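# Place chocolate muffin upright and orange shrimp on plate

## Task

Get the chocolate muffin, upright, and the large orange shrimp onto the white plate, both clearly inside the plate's rim, and finish with the robot touching neither of them.

## Robot and tools

Robot: two arms, left_arm (on the +y side) and right_arm, each with a five-finger hand (the left hand mirrors the right). Base poses in the scene frame: left_arm at (+0.028, +0.248, +0.021) m, quat_wxyz (+1.000, 0, 0, -0.012); right_arm at (-0.047, -0.263, +0.007) m, quat_wxyz (+1.000, 0, 0, +0.028). A post stands on the floor behind the arms. Loose objects may get nudged by outside pushes now and then.

Scene frame: origin at table-top height, halfway between the nominal bases; +z up, +x out over the table. Fixed cameras and the table use this frame. Each arm reports its hand pose (end_effector_position in metres, end_effector_quat_wxyz) in its own base frame; these readings can be a few centimetres wrong, more at long reach.

Hand point: a point 0.15 m out from the wrist flange along the fingers and 0.05 m in front of the palm. Its +z runs along straight fingers, +y out of the palm, +x across the palm away from the thumb on the right hand, toward the thumb on the left. Straight fingertips reach 0.06-0.07 m past it along +z and lie 0.06 m behind it along -y. A wrist bracket on the little-finger side can strike things.

The row (used by execute_actions and move): exactly 28 numbers, each in [-1, 1], always covering both arms. Order: left_arm dx, dy, dz, rx, ry, rz; left hand little, ring, middle, index, thumb_bend, thumb_turn, force_limit, speed; then the same fourteen for the right arm. The six pose numbers are an offset, not a pose: they are measured from that arm's current "Hand target" along that Hand target's own axes. 1.0 equals 0.6 m of travel or 180 degrees of turn; rx, ry, rz form one rotation vector. All zeros for the six means ask nothing new of that arm. Finger numbers are absolute targets: -1 open/straight, +1 curled; thumb_bend -1 straight to +1 bent; thumb_turn -1 beside the palm to +1 opposite the fingers. force_limit runs from about 0 N at -1 to 10 N at +1 (15 N for the two thumb motors); speed rises from near zero at -1 to full at +0.48 and stays full above. No hand number means "unchanged": to keep a hand as it is, resend its last executed eight numbers (or, before any, its hand_measured six plus hand_force_limit and hand_speed). With the thumb turned fully in, the hand grips objects about 0.035-0.065 m thick; thumb tip to index pad can pinch light items up to about 0.08 m. For a gentle close use speed -0.94 or lower. To squeeze more, raise force_limit and send a target further closed than hand_measured; to loosen, send one more open.

execute_actions(actions, cameras): actions is a list of actions; each action is up to 15 rows, one per 1/30 s step, the last row held to step 15. Every row of an action is an offset from the Hand target at that action's start, so repeating an offset moves further. The orientation you command is clipped to within 40 degrees of the measured one. Camera images appear only for an empty actions list or when cameras names them.

move(target, speed, blend, blocking, cameras): target is one 28-number row or a list of up to 15; every listed row is an offset from the same starting Hand targets, not from the previous row. speed is path top speed in m/s (0.002 to 4.3, default 0.25; turns up to twice that in rad/s), one value or one per target. blend is a corner radius in m (0 = stop at each target). Paths are straight, end together, are cut off at 10 s, and do not avoid obstacles or the other arm. Faster moves lag, stray and hit harder. Result adds a "move:" line: done, off_target, moving, held or fault, plus limits such as paced or held.

wait(seconds, 0 to 3600) lets time pass with no new commands; stop brakes a running move; zoom_image(camera, region [x0, y0, x1, y1] pixels, at most 504 x 504) enlarges part of the newest image; show_instructions shows the reference pages; finished_scene ends the scene for good.

Cameras: cam_head_left, cam_head_right, cam_high, each 672x504.

Results: Hand target (last commanded pose after clipping, the base for the next offsets), end-effector pose, joint positions/velocities/torques, and per hand hand_measured, hand_stopped_by (moving, target, force, stalled, fault), hand_load_n (fingertip load, positive when pushing the finger open; a lost grip drops toward 0), hand_force_limit, hand_speed. Arms often rest 1-3 cm (sometimes 5 cm) short, mostly low, from friction and weight; that is not contact. If so, send the remaining distance as an offset. Joint ranges (rad): waist ±2.880, shoulder 0 to 3.142, elbow 0 to 3.019, wrist pitch -1.693 to 1.571, wrist yaw ±1.571, wrist roll ±2.094.

Avoid: dropping objects even slightly, releasing moving items, slamming or hard pushing, letting anything leave the table, bumping or closing a hand on the other arm, and overloading fingers. A blocked arm keeps pressing; command it back past its hand point. Long holds or stretched arms heat motors; at 100 °C that arm drops for 30-60 s.

Each tool is called in YAML: its name, and indented under it one key for each argument.

Reference images:

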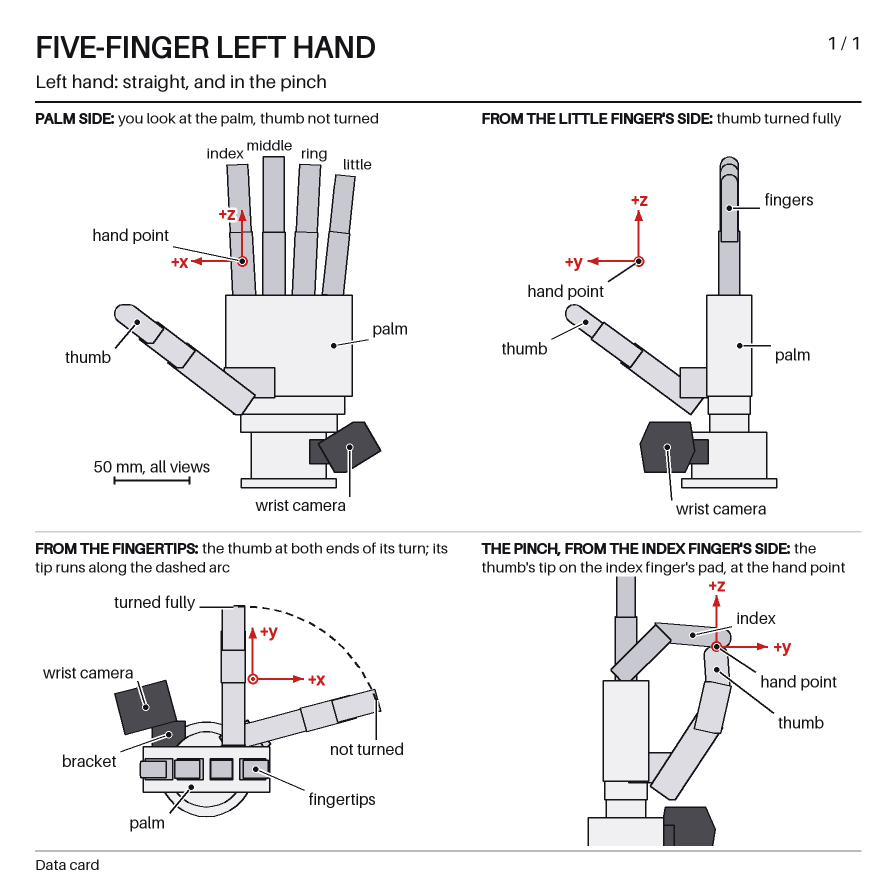

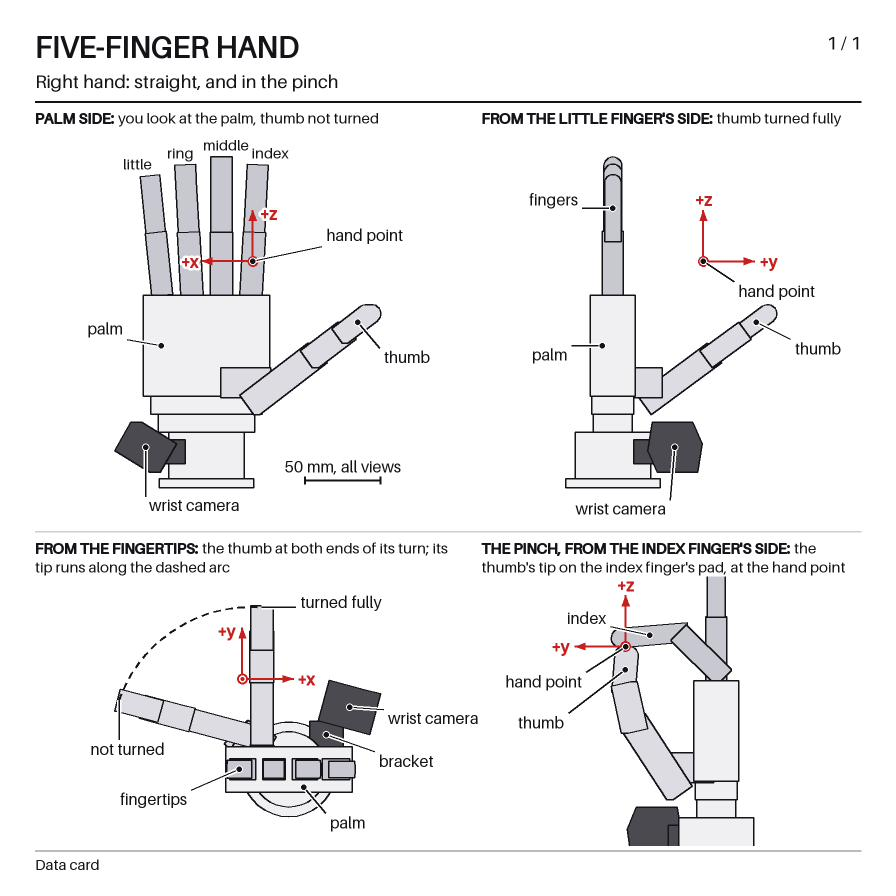

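## Session

execute_actions:
  actions: []

Scene clock: 0.00 s.
left_arm: end_effector_position=(+0.1307, +0.2986, +0.1017) hand_measured=(-1.000, -1.000, -1.000, -1.000, -1.000, -1.000) hand_load_n=(+0.0, -0.5, +0.0, +0.0, +0.0, +0.0) hand_stopped_by=(target, target, target, target, target, target) hand_force_limit=0.00 hand_speed=-0.80 end_effector_quat_wxyz=(+0.082, +0.845, -0.379, +0.368) | right_arm: end_effector_position=(+0.7018, +0.0199, +0.1903) hand_measured=(-1.000, -1.000, -1.000, -1.000, -1.000, -1.000) hand_load_n=(+0.0, +0.0, +0.0, +0.0, +0.0, +0.0) hand_stopped_by=(target, target, target, target, target, target) hand_force_limit=0.00 hand_speed=-0.80 end_effector_quat_wxyz=(-0.396, +0.839, -0.318, +0.195)
Joint positions: left_arm=[1.457 1.731 1.183 -1.479 0.647 0.884] | right_arm=[-0.12 1.912 1.784 -0.746 -0.651 -0.723]
Joint velocities: within noise
Joint torques (N m): no reading
Motor temperatures (°C): left_arm=[36 33 36 36 36 37] | right_arm=[33 39 36 31 32 35]
Heat: left arm: hottest wrist roll 37 °C; right arm: hottest shoulder 39 °C.
Hand target: left_arm +0.1311, +0.3080, +0.1112; +0.068, +0.847, -0.380, +0.365 | right_arm +0.7106, +0.0171, +0.2136; -0.403, +0.834, -0.309, +0.216

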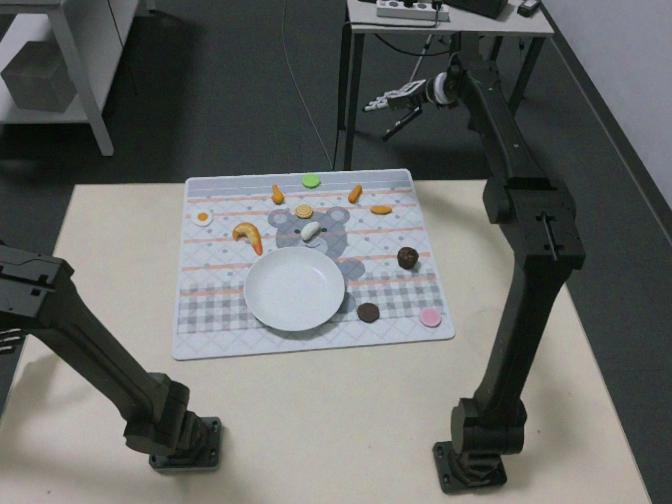

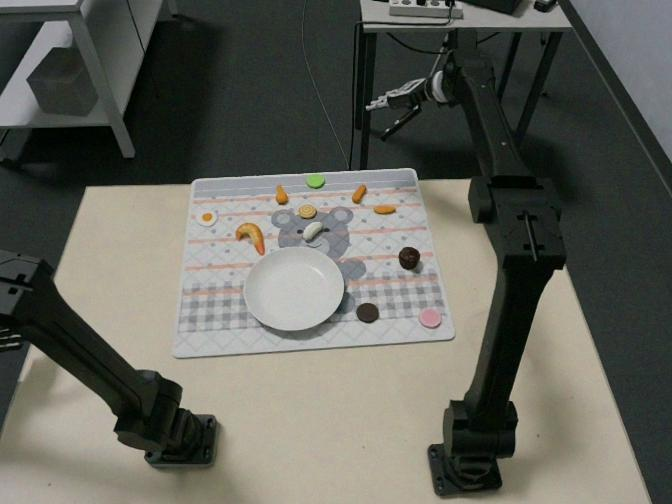

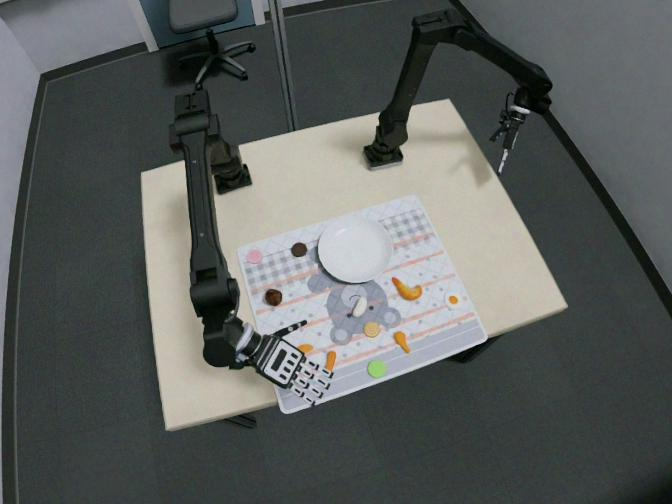

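zoom_image:
  camera: "cam_head_left"
  region: [160, 160, 460, 360]

zoom_image:
  camera: "cam_high"
  region: [220, 190, 500, 420]

zoom_image:
  camera: "cam_head_right"
  region: [370, 230, 450, 290]

zoom_image:
  camera: "cam_head_right"
  region: [210, 210, 290, 270]

Scaled by 1.680 from the camera's image (finer frame: 960x720).

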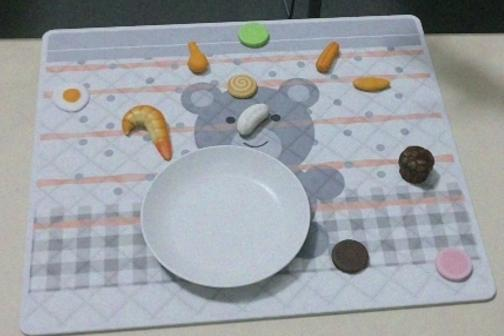

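Scaled by 1.800 from the camera's image (finer frame: 960x720).

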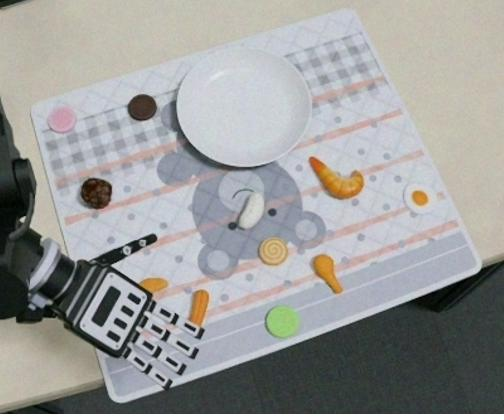

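Scaled by 6.300 from the camera's image (finer frame: 960x720).

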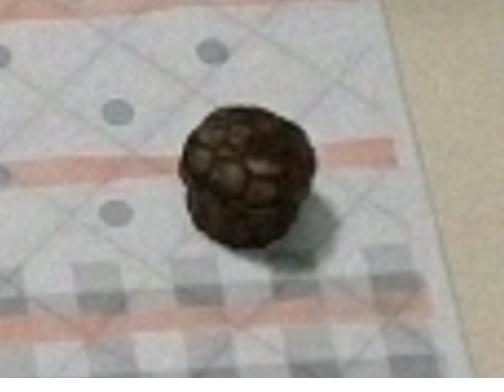

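Scaled by 6.300 from the camera's image (finer frame: 960x720).

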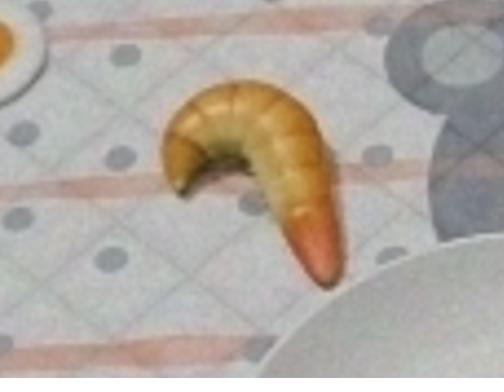

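move:
  target: [0,0,0,0,0,0,-1,-1,-1,-1,-1,-1,0,-0.8,-0.6305,-0.0887,0.2328,0.0011,-0.2011,-0.1086,1,1,-0.5,-0.5,-0.85,1,0,0]
  speed: 0.25
  cameras: ["all"]

Scene clock: 87.27 s.
left_arm: end_effector_position=(+0.1307, +0.2986, +0.1017) hand_measured=(-1.000, -1.000, -1.000, -1.000, -1.000, -1.000) hand_load_n=(+0.0, +0.0, +0.0, +0.0, +0.0, +0.0) hand_stopped_by=(target, target, target, target, target, target) hand_force_limit=0.00 hand_speed=-0.80 end_effector_quat_wxyz=(+0.082, +0.845, -0.379, +0.368) | right_arm: end_effector_position=(+0.5272, +0.3745, +0.1077) hand_measured=(+1.000, +1.000, -0.500, -0.500, -0.850, +1.000) hand_load_n=(+0.0, +0.0, +0.0, +0.0, +0.0, +0.0) hand_stopped_by=(target, target, target, target, target, target) hand_force_limit=0.00 hand_speed=0.00 end_effector_quat_wxyz=(-0.426, +0.904, -0.044, -0.011)
Joint positions: left_arm=[1.457 1.731 1.183 -1.479 0.647 0.884] | right_arm=[0.436 1.934 1.616 -0.761 -0.763 -0.835]
Joint torques (N m): left_arm=[0.26 -17.2 8.95 -0.59 0.41 -0.13] | right_arm=[-1.55 -13.8 12.4 -0.35 -0.53 -0.18]
Motor temperatures (°C): left_arm=[36 34 39 35 36 36] | right_arm=[33 41 43 31 32 35]
Heat: left arm: hottest elbow 39 °C; right arm: hottest elbow 43 °C.
Hand target: left_arm +0.1311, +0.3080, +0.1112; +0.068, +0.847, -0.380, +0.365 | right_arm +0.5434, +0.3791, +0.1333; -0.438, +0.898, -0.026, +0.012
Off the commanded pose: left_arm 0.013 m, 2 deg | right_arm 0.031 m, 4 deg.
move: off_target (right_arm)

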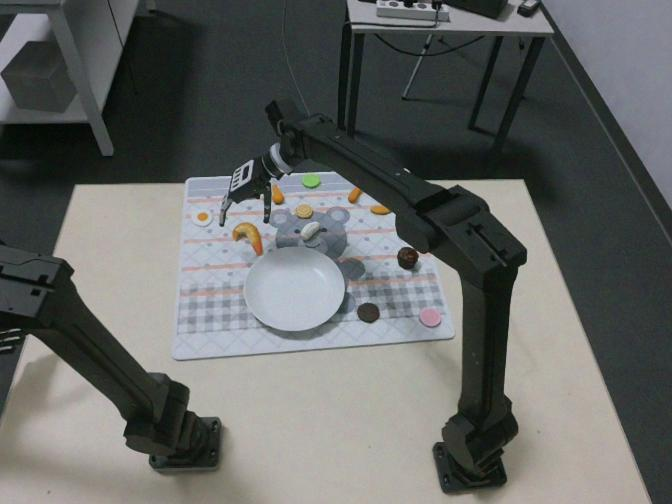

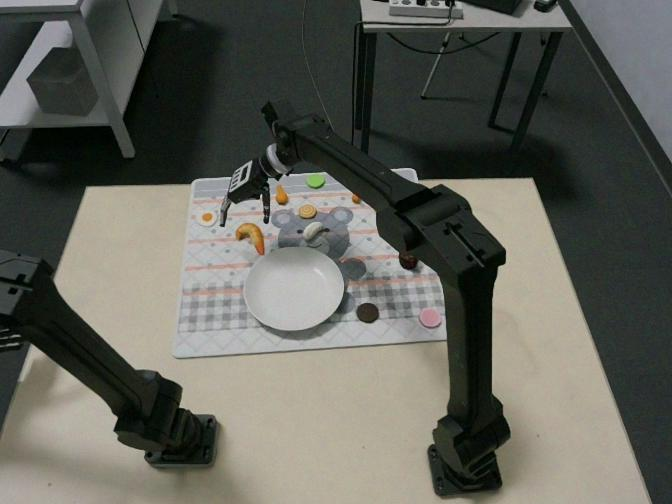

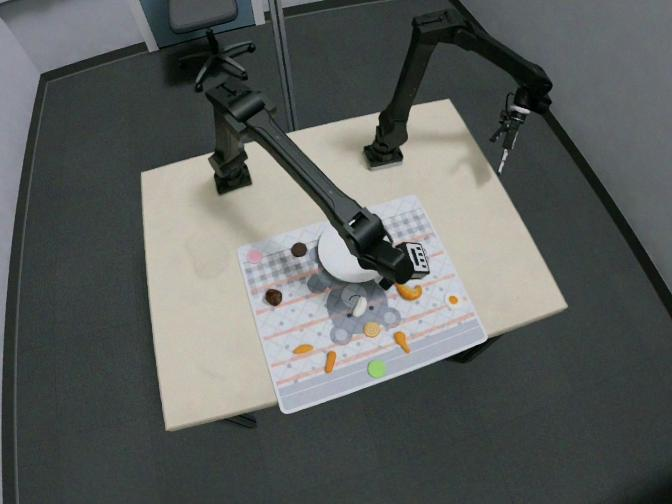

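zoom_image:
  camera: "cam_head_left"
  region: [200, 130, 320, 260]

zoom_image:
  camera: "cam_head_right"
  region: [200, 130, 320, 260]

zoom_image:
  camera: "cam_high"
  region: [350, 210, 470, 330]

Scaled by 3.877 from the camera's image (finer frame: 960x720).

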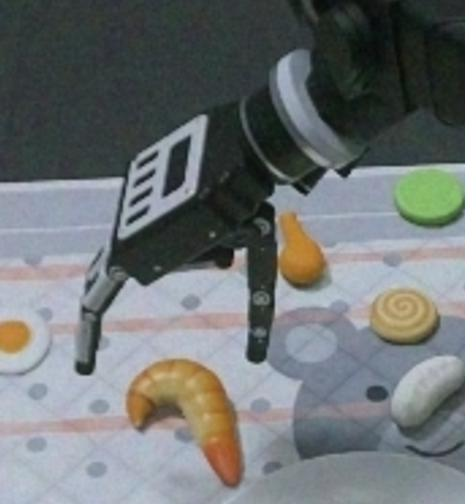

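Scaled by 3.877 from the camera's image (finer frame: 960x720).

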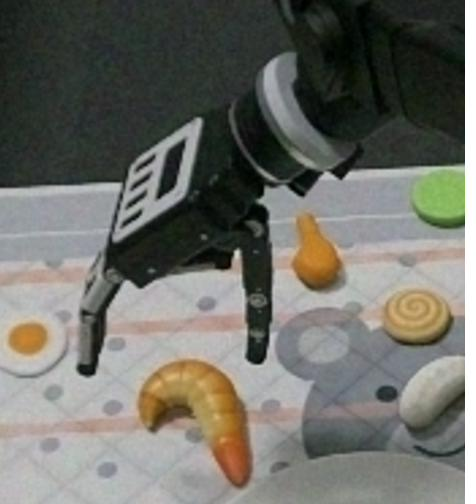

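Scaled by 4.200 from the camera's image (finer frame: 960x720).

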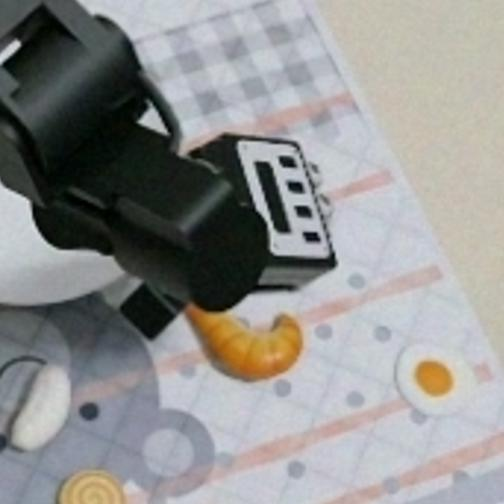

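move:
  target: [0,0,0,0,0,0,-1,-1,-1,-1,-1,-1,0,-0.8,0.043,0.0547,0.052,0,0,-0.023,1,1,-0.5,-0.5,-0.85,1,0,0]
  speed: 0.15
  cameras: ["all"]

zoom_image:
  camera: "cam_head_left"
  region: [200, 130, 320, 260]

zoom_image:
  camera: "cam_head_right"
  region: [200, 130, 320, 260]

zoom_image:
  camera: "cam_high"
  region: [350, 210, 470, 330]

Scene clock: 117.00 s.
left_arm: end_effector_position=(+0.1307, +0.2986, +0.1017) hand_measured=(-1.000, -1.000, -1.000, -1.000, -1.000, -1.000) hand_load_n=(+0.0, +0.0, +0.0, +0.0, +0.0, +0.0) hand_stopped_by=(target, target, target, target, target, target) hand_force_limit=0.00 hand_speed=-0.80 end_effector_quat_wxyz=(+0.082, +0.845, -0.379, +0.368) | right_arm: end_effector_position=(+0.5374, +0.3755, +0.0559) hand_measured=(+1.000, +1.000, -0.500, -0.500, -0.850, +1.000) hand_load_n=(+0.0, +0.0, +0.0, +0.0, +0.0, +0.0) hand_stopped_by=(target, target, target, target, target, target) hand_force_limit=0.00 hand_speed=0.00 end_effector_quat_wxyz=(-0.416, +0.909, -0.017, -0.016)
Joint positions: left_arm=[1.457 1.731 1.183 -1.479 0.647 0.884] | right_arm=[0.436 2.024 1.629 -0.735 -0.765 -0.916]
Joint torques (N m): left_arm=[0.26 -16.91 8.9 -0.61 0.39 -0.15] | right_arm=[-2.37 -14.33 12.94 1.03 -0.65 -0.21]
Heat: left arm: hottest elbow 39 °C; right arm: hottest elbow 44 °C.
Hand target: left_arm +0.1311, +0.3080, +0.1112; +0.068, +0.847, -0.380, +0.365 | right_arm +0.5694, +0.3821, +0.0883; -0.438, +0.899, +0.007, +0.028
Off the commanded pose: left_arm 0.013 m, 2 deg | right_arm 0.046 m, 6 deg.
move: off_target (right_arm)

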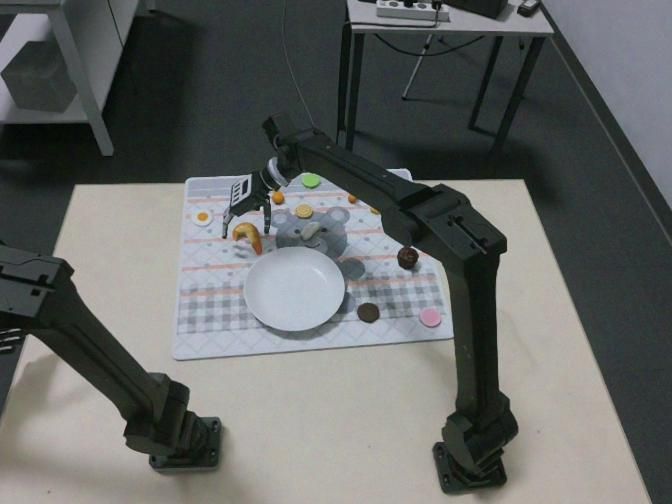

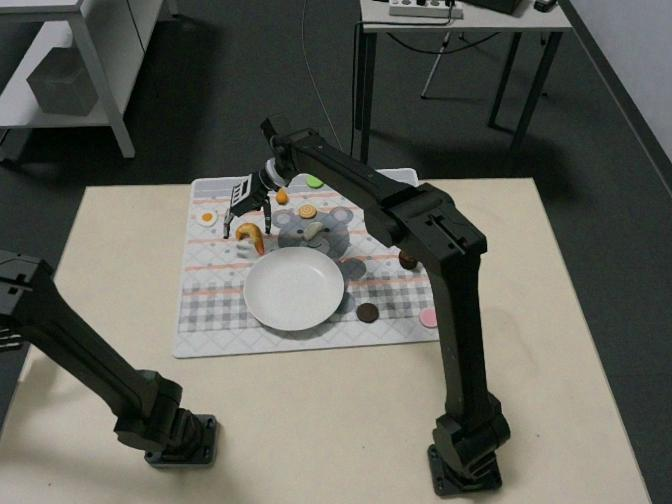

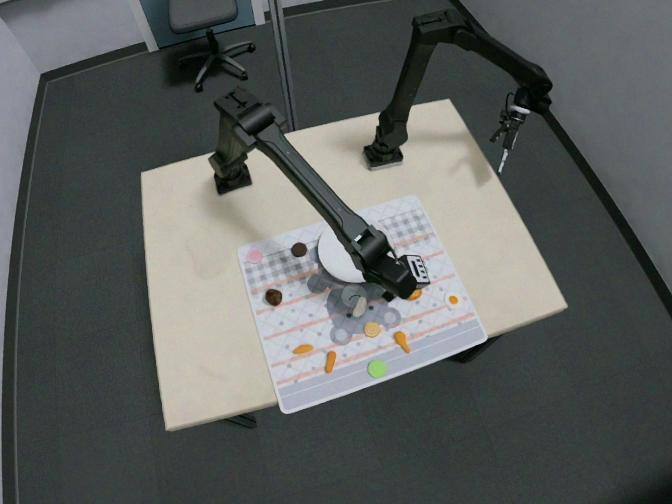

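Scaled by 3.877 from the camera's image (finer frame: 960x720).

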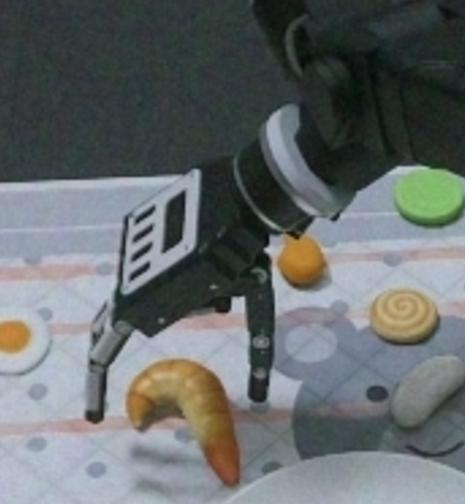

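Scaled by 3.877 from the camera's image (finer frame: 960x720).

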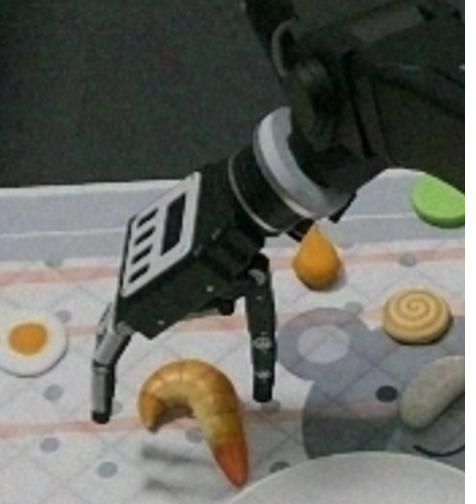

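Scaled by 4.200 from the camera's image (finer frame: 960x720).

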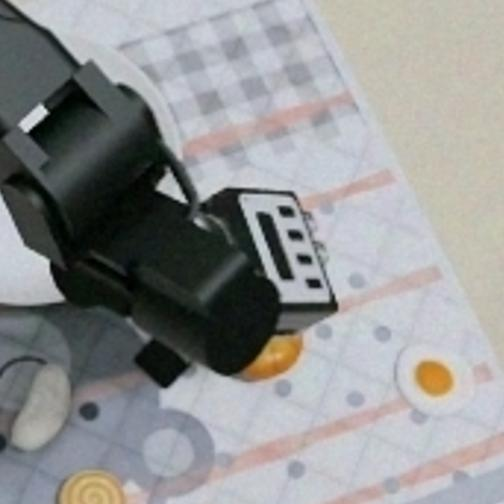

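move:
  target: [0,0,0,0,0,0,-1,-1,-1,-1,-1,-1,0,-0.8,0.043,0.0279,0.0225,0,0,0,1,1,-0.5,-0.5,-0.85,1,0,0]
  speed: 0.1
  cameras: ["all"]

zoom_image:
  camera: "cam_head_left"
  region: [200, 130, 320, 260]

zoom_image:
  camera: "cam_head_right"
  region: [200, 130, 320, 260]

Scene clock: 138.60 s.
left_arm: end_effector_position=(+0.1307, +0.2986, +0.1017) hand_measured=(-1.000, -1.000, -1.000, -1.000, -1.000, -1.000) hand_load_n=(+0.0, +0.0, +0.0, +0.0, +0.0, -0.5) hand_stopped_by=(target, target, target, target, target, target) hand_force_limit=0.00 hand_speed=-0.80 end_effector_quat_wxyz=(+0.082, +0.845, -0.379, +0.368) | right_arm: end_effector_position=(+0.5707, +0.3743, +0.0416) hand_measured=(+1.000, +1.000, -0.500, -0.500, -0.850, +1.000) hand_load_n=(+0.0, +0.0, +0.0, +0.0, +0.0, +0.0) hand_stopped_by=(target, target, target, target, target, target) hand_force_limit=0.00 hand_speed=0.00 end_effector_quat_wxyz=(-0.421, +0.907, -0.016, -0.005)
Joint positions: left_arm=[1.457 1.731 1.183 -1.479 0.647 0.884] | right_arm=[0.413 2.101 1.715 -0.735 -0.772 -0.936]
Joint torques (N m): left_arm=[0.09 -17.03 8.94 -0.54 0.41 -0.12] | right_arm=[-2.08 -14.74 13.07 0.47 -0.62 -0.18]
Heat: left arm: hottest elbow 39 °C; right arm: hottest elbow 47 °C.
Hand target: left_arm +0.1311, +0.3080, +0.1112; +0.068, +0.847, -0.380, +0.365 | right_arm +0.5964, +0.3821, +0.0683; -0.438, +0.899, +0.007, +0.028
Off the commanded pose: left_arm 0.013 m, 2 deg | right_arm 0.038 m, 5 deg.
move: off_target (right_arm)

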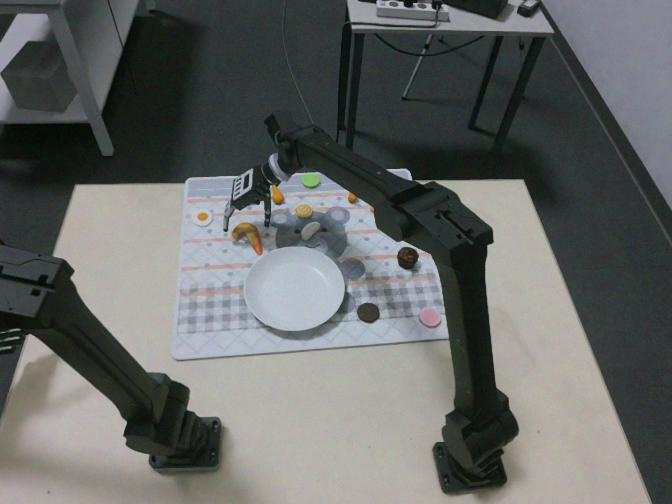

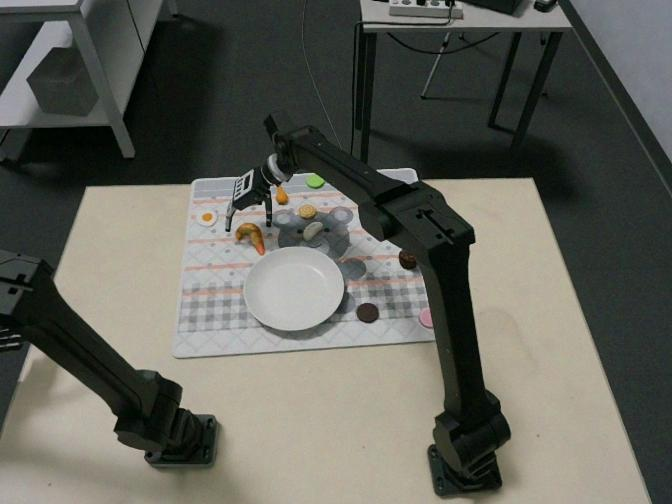

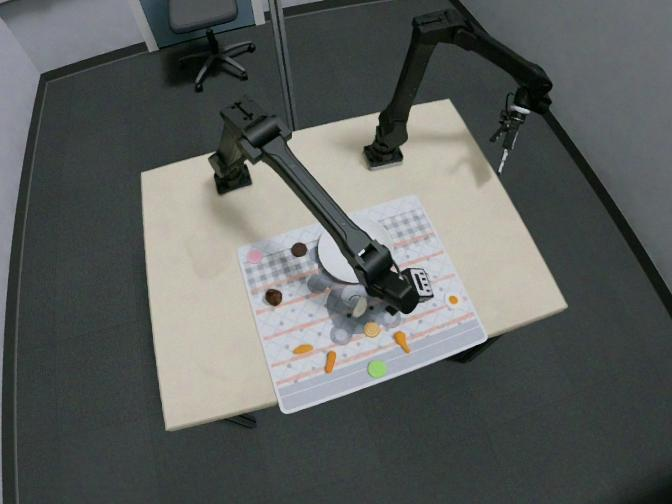

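Scaled by 3.877 from the camera's image (finer frame: 960x720).

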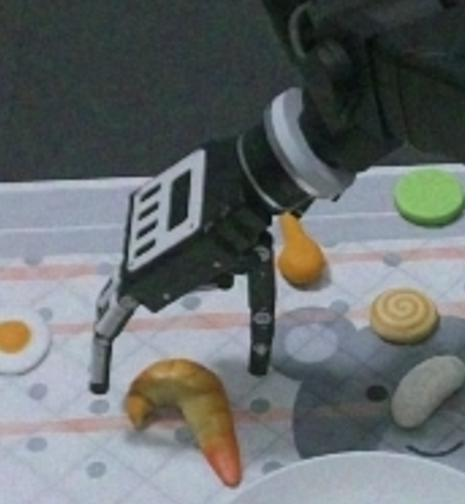

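Scaled by 3.877 from the camera's image (finer frame: 960x720).

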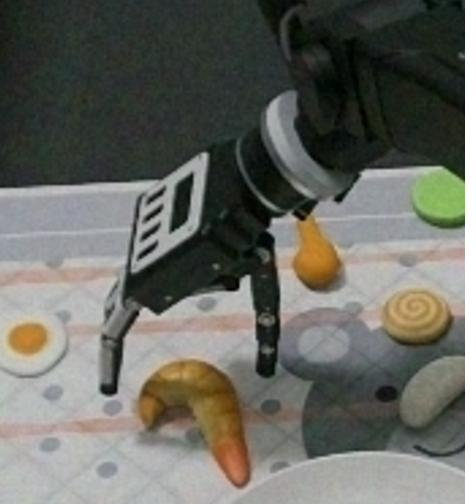

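move:
  target: [0,0,0,0,0,0,-1,-1,-1,-1,-1,-1,0,-0.8,-0.0117,0.0212,0.0207,0,0,0,1,1,-0.5,-0.5,-0.85,1,0,0]
  speed: 0.1
  cameras: ["all"]

zoom_image:
  camera: "cam_head_left"
  region: [200, 130, 320, 260]

zoom_image:
  camera: "cam_head_right"
  region: [200, 130, 320, 260]

Scene clock: 146.67 s.
left_arm: end_effector_position=(+0.1307, +0.2986, +0.1017) hand_measured=(-1.000, -1.000, -1.000, -1.000, -1.000, -1.000) hand_load_n=(+0.0, +0.0, +0.0, +0.0, +0.0, +0.0) hand_stopped_by=(target, target, target, target, target, target) hand_force_limit=0.00 hand_speed=-0.80 end_effector_quat_wxyz=(+0.082, +0.845, -0.379, +0.368) | right_arm: end_effector_position=(+0.5787, +0.3778, +0.0434) hand_measured=(+1.000, +1.000, -0.500, -0.500, -0.850, +1.000) hand_load_n=(+0.0, +0.0, +0.0, +0.0, +0.0, +0.0) hand_stopped_by=(target, target, target, target, target, target) hand_force_limit=0.00 hand_speed=0.00 end_effector_quat_wxyz=(-0.428, +0.904, -0.009, +0.010)
Joint positions: left_arm=[1.457 1.731 1.183 -1.479 0.647 0.884] | right_arm=[0.413 2.101 1.715 -0.698 -0.772 -0.936]
Joint torques (N m): left_arm=[0.44 -16.5 8.9 -0.55 0.43 -0.12] | right_arm=[-1.26 -13.98 9.69 1.1 -0.5 -0.13]
Heat: left arm: hottest elbow 39 °C; right arm: hottest elbow 47 °C.
Hand target: left_arm +0.1311, +0.3080, +0.1112; +0.068, +0.847, -0.380, +0.365 | right_arm +0.5904, +0.3841, +0.0502; -0.438, +0.899, +0.007, +0.028
Off the commanded pose: left_arm 0.013 m, 2 deg | right_arm 0.015 m, 3 deg.
move: off_target (right_arm)

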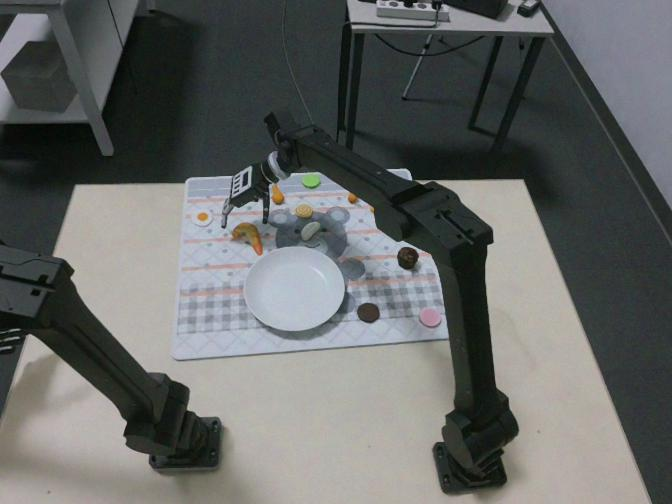

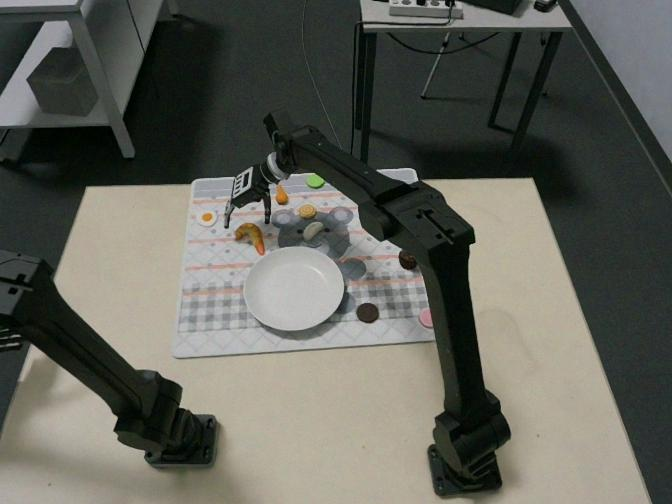

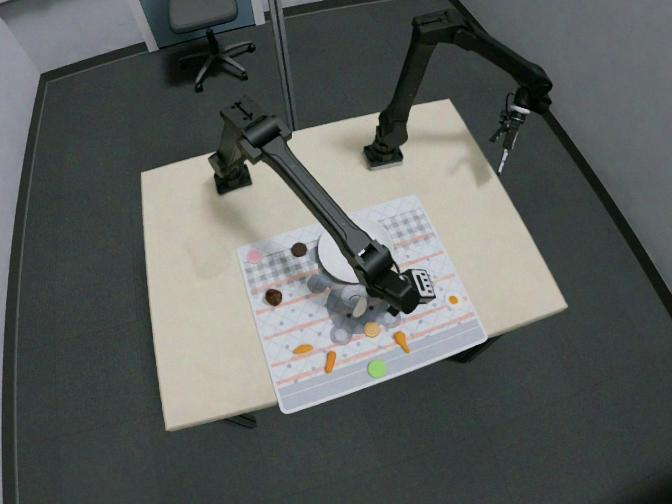

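Scaled by 3.877 from the camera's image (finer frame: 960x720).

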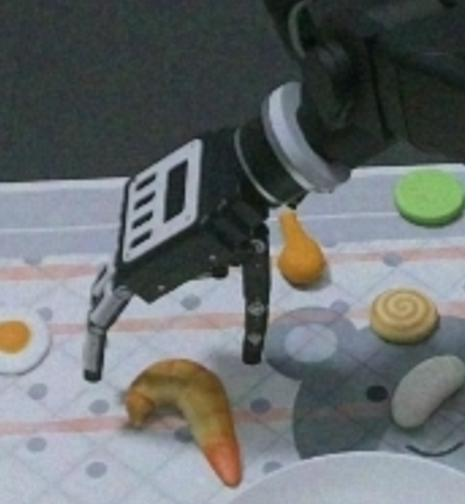

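Scaled by 3.877 from the camera's image (finer frame: 960x720).

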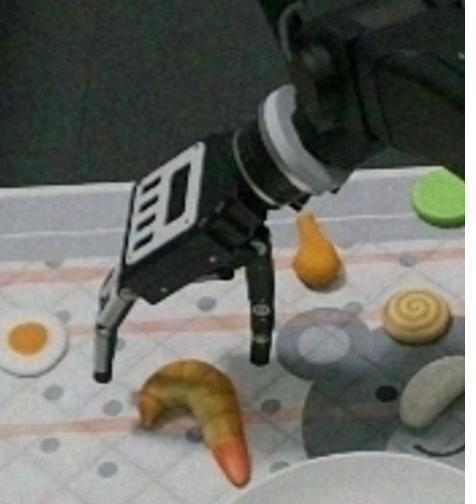

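move:
  target: [0,0,0,0,0,0,-1,-1,-1,-1,-1,-1,0,-0.8,-0.001,0.0160,0.0125,0,0,0,1,1,-0.5,-0.5,-0.85,1,0,0]
  speed: 0.05
  cameras: ["cam_head_left","cam_head_right"]

zoom_image:
  camera: "cam_head_left"
  region: [200, 130, 320, 260]

zoom_image:
  camera: "cam_head_right"
  region: [200, 130, 320, 260]

Scene clock: 157.30 s.
left_arm: end_effector_position=(+0.1307, +0.2986, +0.1017) hand_measured=(-1.000, -1.000, -1.000, -1.000, -1.000, -1.000) hand_load_n=(+0.0, +0.0, +0.0, +0.0, +0.0, +0.0) hand_stopped_by=(target, target, target, target, target, target) hand_force_limit=0.00 hand_speed=-0.80 end_effector_quat_wxyz=(+0.082, +0.845, -0.379, +0.368) | right_arm: end_effector_position=(+0.5827, +0.3795, +0.0347) hand_measured=(+1.000, +1.000, -0.500, -0.500, -0.850, +1.000) hand_load_n=(+0.0, +0.0, +0.0, -0.5, +0.0, +0.0) hand_stopped_by=(target, target, target, target, target, target) hand_force_limit=0.00 hand_speed=0.00 end_effector_quat_wxyz=(-0.430, +0.903, -0.007, +0.014)
Joint positions: left_arm=[1.457 1.731 1.183 -1.479 0.647 0.884] | right_arm=[0.413 2.116 1.715 -0.674 -0.772 -0.936]
Joint torques (N m): left_arm=[0.32 -16.73 8.88 -0.57 0.4 -0.12] | right_arm=[-1.38 -14.51 8.72 1.11 -0.51 -0.14]
Heat: left arm: hottest elbow 39 °C; right arm: hottest elbow 47 °C.
Hand target: left_arm +0.1311, +0.3080, +0.1112; +0.068, +0.847, -0.380, +0.365 | right_arm +0.5905, +0.3841, +0.0380; -0.438, +0.899, +0.007, +0.028
Off the commanded pose: left_arm 0.013 m, 2 deg | right_arm 0.010 m, 3 deg.
move: off_target (right_arm)

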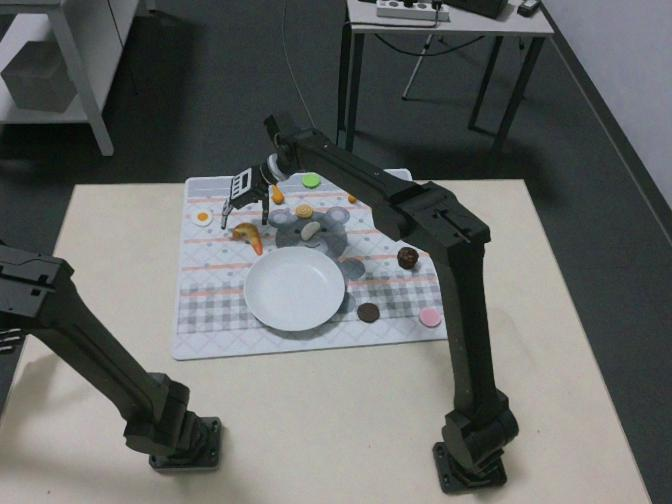

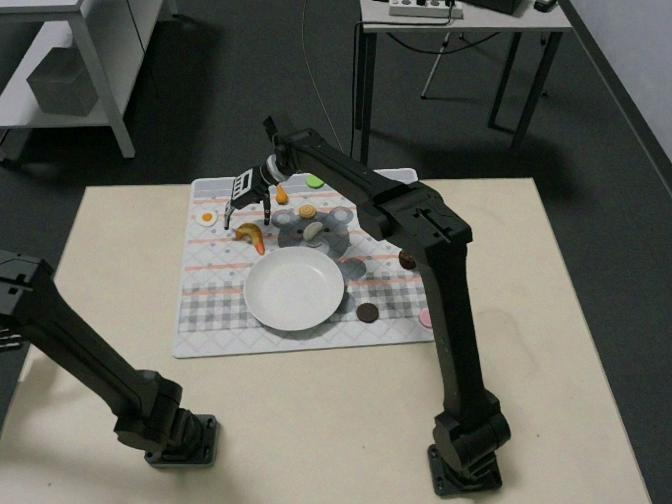

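Scaled by 3.877 from the camera's image (finer frame: 960x720).

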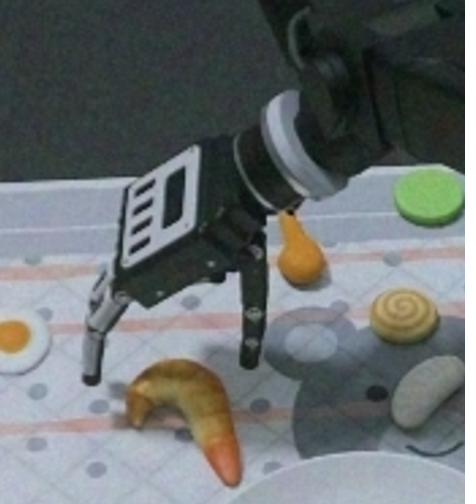

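Scaled by 3.877 from the camera's image (finer frame: 960x720).

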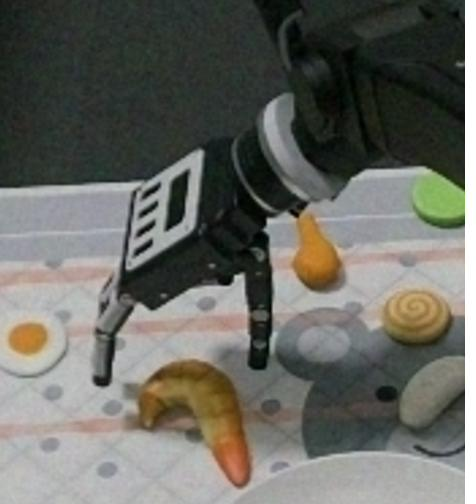

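move:
  target: [0,0,0,0,0,0,-1,-1,-1,-1,-1,-1,0,-0.8,-0.0353,0.0318,0.0158,0,0,0,1,1,-0.5,-0.5,-0.85,1,0,0]
  speed: 0.05
  cameras: ["cam_head_left","cam_head_right"]

zoom_image:
  camera: "cam_head_left"
  region: [200, 130, 320, 260]

zoom_image:
  camera: "cam_head_right"
  region: [200, 130, 320, 260]

Scene clock: 166.13 s.
left_arm: end_effector_position=(+0.1307, +0.2986, +0.1017) hand_measured=(-1.000, -1.000, -1.000, -1.000, -1.000, -1.000) hand_load_n=(+0.0, +0.0, +0.0, +0.0, +0.0, +0.0) hand_stopped_by=(target, target, target, target, target, target) hand_force_limit=0.00 hand_speed=-0.80 end_effector_quat_wxyz=(+0.082, +0.845, -0.379, +0.368) | right_arm: end_effector_position=(+0.5699, +0.3742, +0.0087) hand_measured=(+1.000, +1.000, -0.500, -0.500, -0.850, +1.000) hand_load_n=(+0.0, +0.0, -0.5, +0.0, +0.0, +0.0) hand_stopped_by=(target, target, target, target, target, target) hand_force_limit=0.00 hand_speed=0.00 end_effector_quat_wxyz=(-0.432, +0.902, -0.003, +0.018)
Joint positions: left_arm=[1.457 1.731 1.183 -1.479 0.647 0.884] | right_arm=[0.413 2.109 1.624 -0.583 -0.775 -0.943]
Joint torques (N m): left_arm=[0.26 -16.91 8.95 -0.57 0.4 -0.12] | right_arm=[-0.85 -15.21 7.25 1.09 -0.33 -0.04]
Heat: left arm: hottest elbow 39 °C; right arm: hottest elbow 46 °C.
Hand target: left_arm +0.1311, +0.3080, +0.1112; +0.068, +0.847, -0.380, +0.365 | right_arm +0.5705, +0.3800, +0.0160; -0.438, +0.899, +0.007, +0.028
Off the commanded pose: left_arm 0.013 m, 2 deg | right_arm 0.009 m, 2 deg.
move: done

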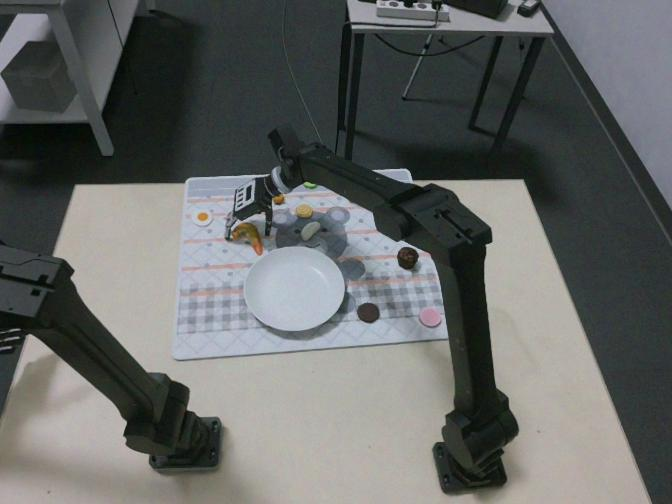

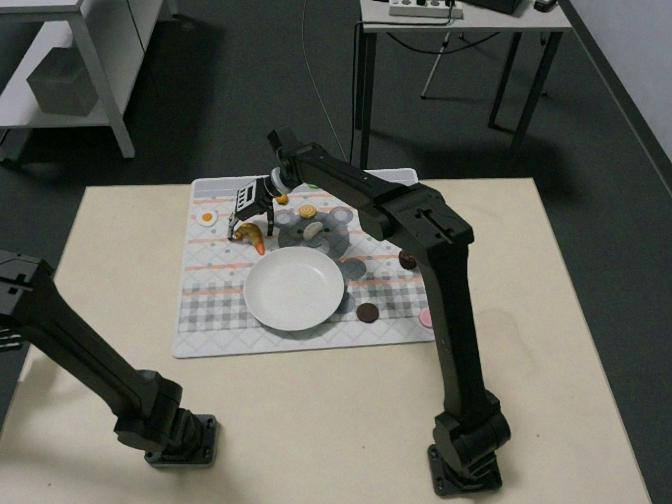

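Scaled by 3.877 from the camera's image (finer frame: 960x720).

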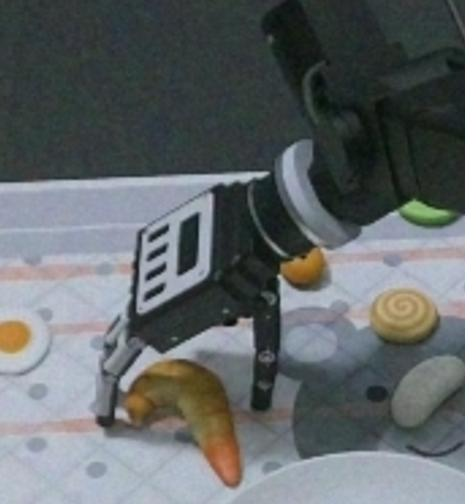

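Scaled by 3.877 from the camera's image (finer frame: 960x720).

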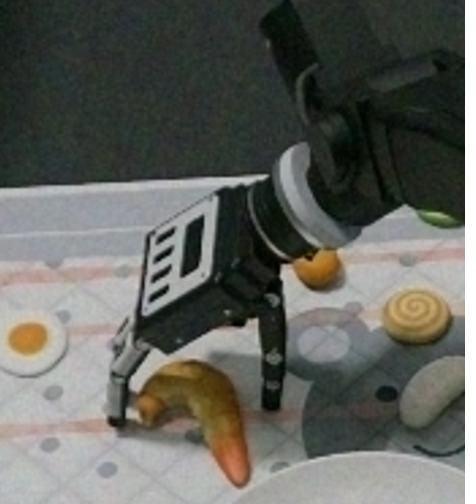

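move:
  target: [0,0,0,0,0,0,-1,-1,-1,-1,-1,-1,0,-0.8,0,0,0,0,0,0,1,1,-0.5,-0.5,-0.5,1,-0.6,-0.9]
  cameras: ["cam_head_left","cam_head_right"]

zoom_image:
  camera: "cam_head_left"
  region: [200, 180, 280, 260]

zoom_image:
  camera: "cam_head_right"
  region: [200, 180, 280, 260]

Scene clock: 179.03 s.
left_arm: end_effector_position=(+0.1307, +0.2986, +0.1017) hand_measured=(-1.000, -1.000, -1.000, -1.000, -1.000, -1.000) hand_load_n=(+0.0, +0.0, +0.0, +0.0, +0.0, -0.5) hand_stopped_by=(target, target, target, target, target, target) hand_force_limit=0.00 hand_speed=-0.80 end_effector_quat_wxyz=(+0.082, +0.845, -0.379, +0.368) | right_arm: end_effector_position=(+0.5699, +0.3742, +0.0087) hand_measured=(+1.000, +1.000, -0.500, -0.500, -0.500, +1.000) hand_load_n=(+0.0, +0.0, -0.5, +0.0, +0.0, +0.0) hand_stopped_by=(target, target, target, target, target, target) hand_force_limit=-0.60 hand_speed=-0.90 end_effector_quat_wxyz=(-0.432, +0.902, -0.003, +0.018)
Joint positions: left_arm=[1.457 1.731 1.183 -1.479 0.647 0.884] | right_arm=[0.413 2.109 1.624 -0.583 -0.775 -0.943]
Joint torques (N m): left_arm=[0.32 -16.97 8.87 -0.65 0.4 -0.13] | right_arm=[-0.5 -15.5 7.24 0.96 -0.3 -0.08]
Heat: left arm: hottest elbow 39 °C; right arm: hottest elbow 45 °C.
Hand target: left_arm +0.1311, +0.3080, +0.1112; +0.068, +0.847, -0.380, +0.365 | right_arm +0.5705, +0.3800, +0.0160; -0.438, +0.899, +0.007, +0.028
Off the commanded pose: left_arm 0.013 m, 2 deg | right_arm 0.009 m, 2 deg.
move: done

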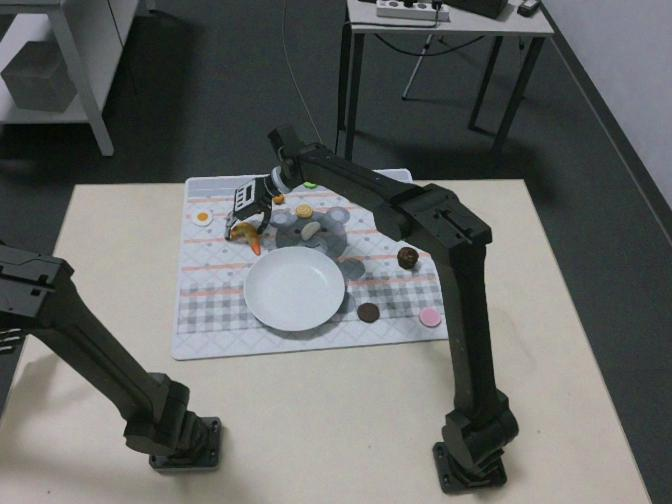

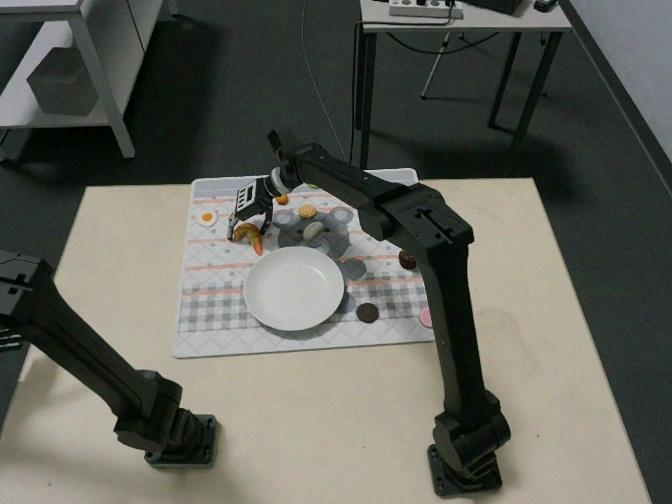

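Scaled by 6.300 from the camera's image (finer frame: 960x720).

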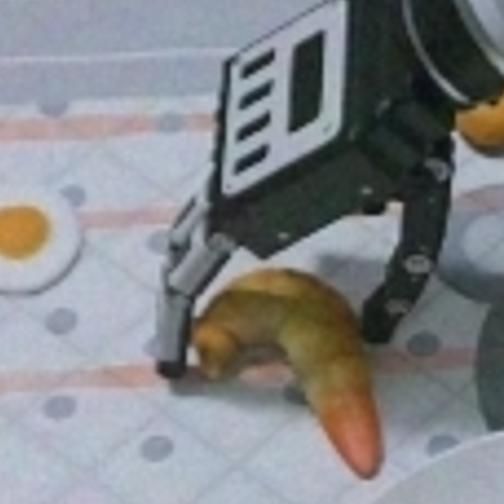

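Scaled by 6.300 from the camera's image (finer frame: 960x720).

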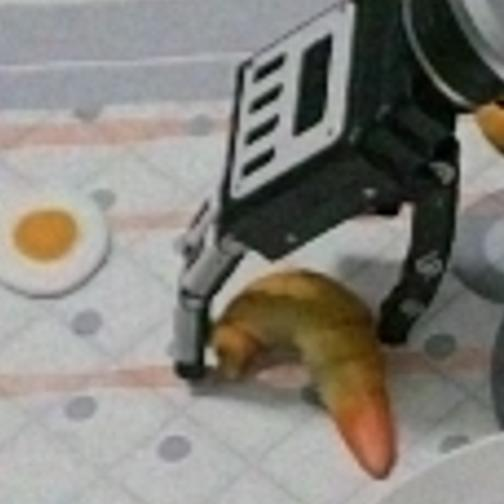

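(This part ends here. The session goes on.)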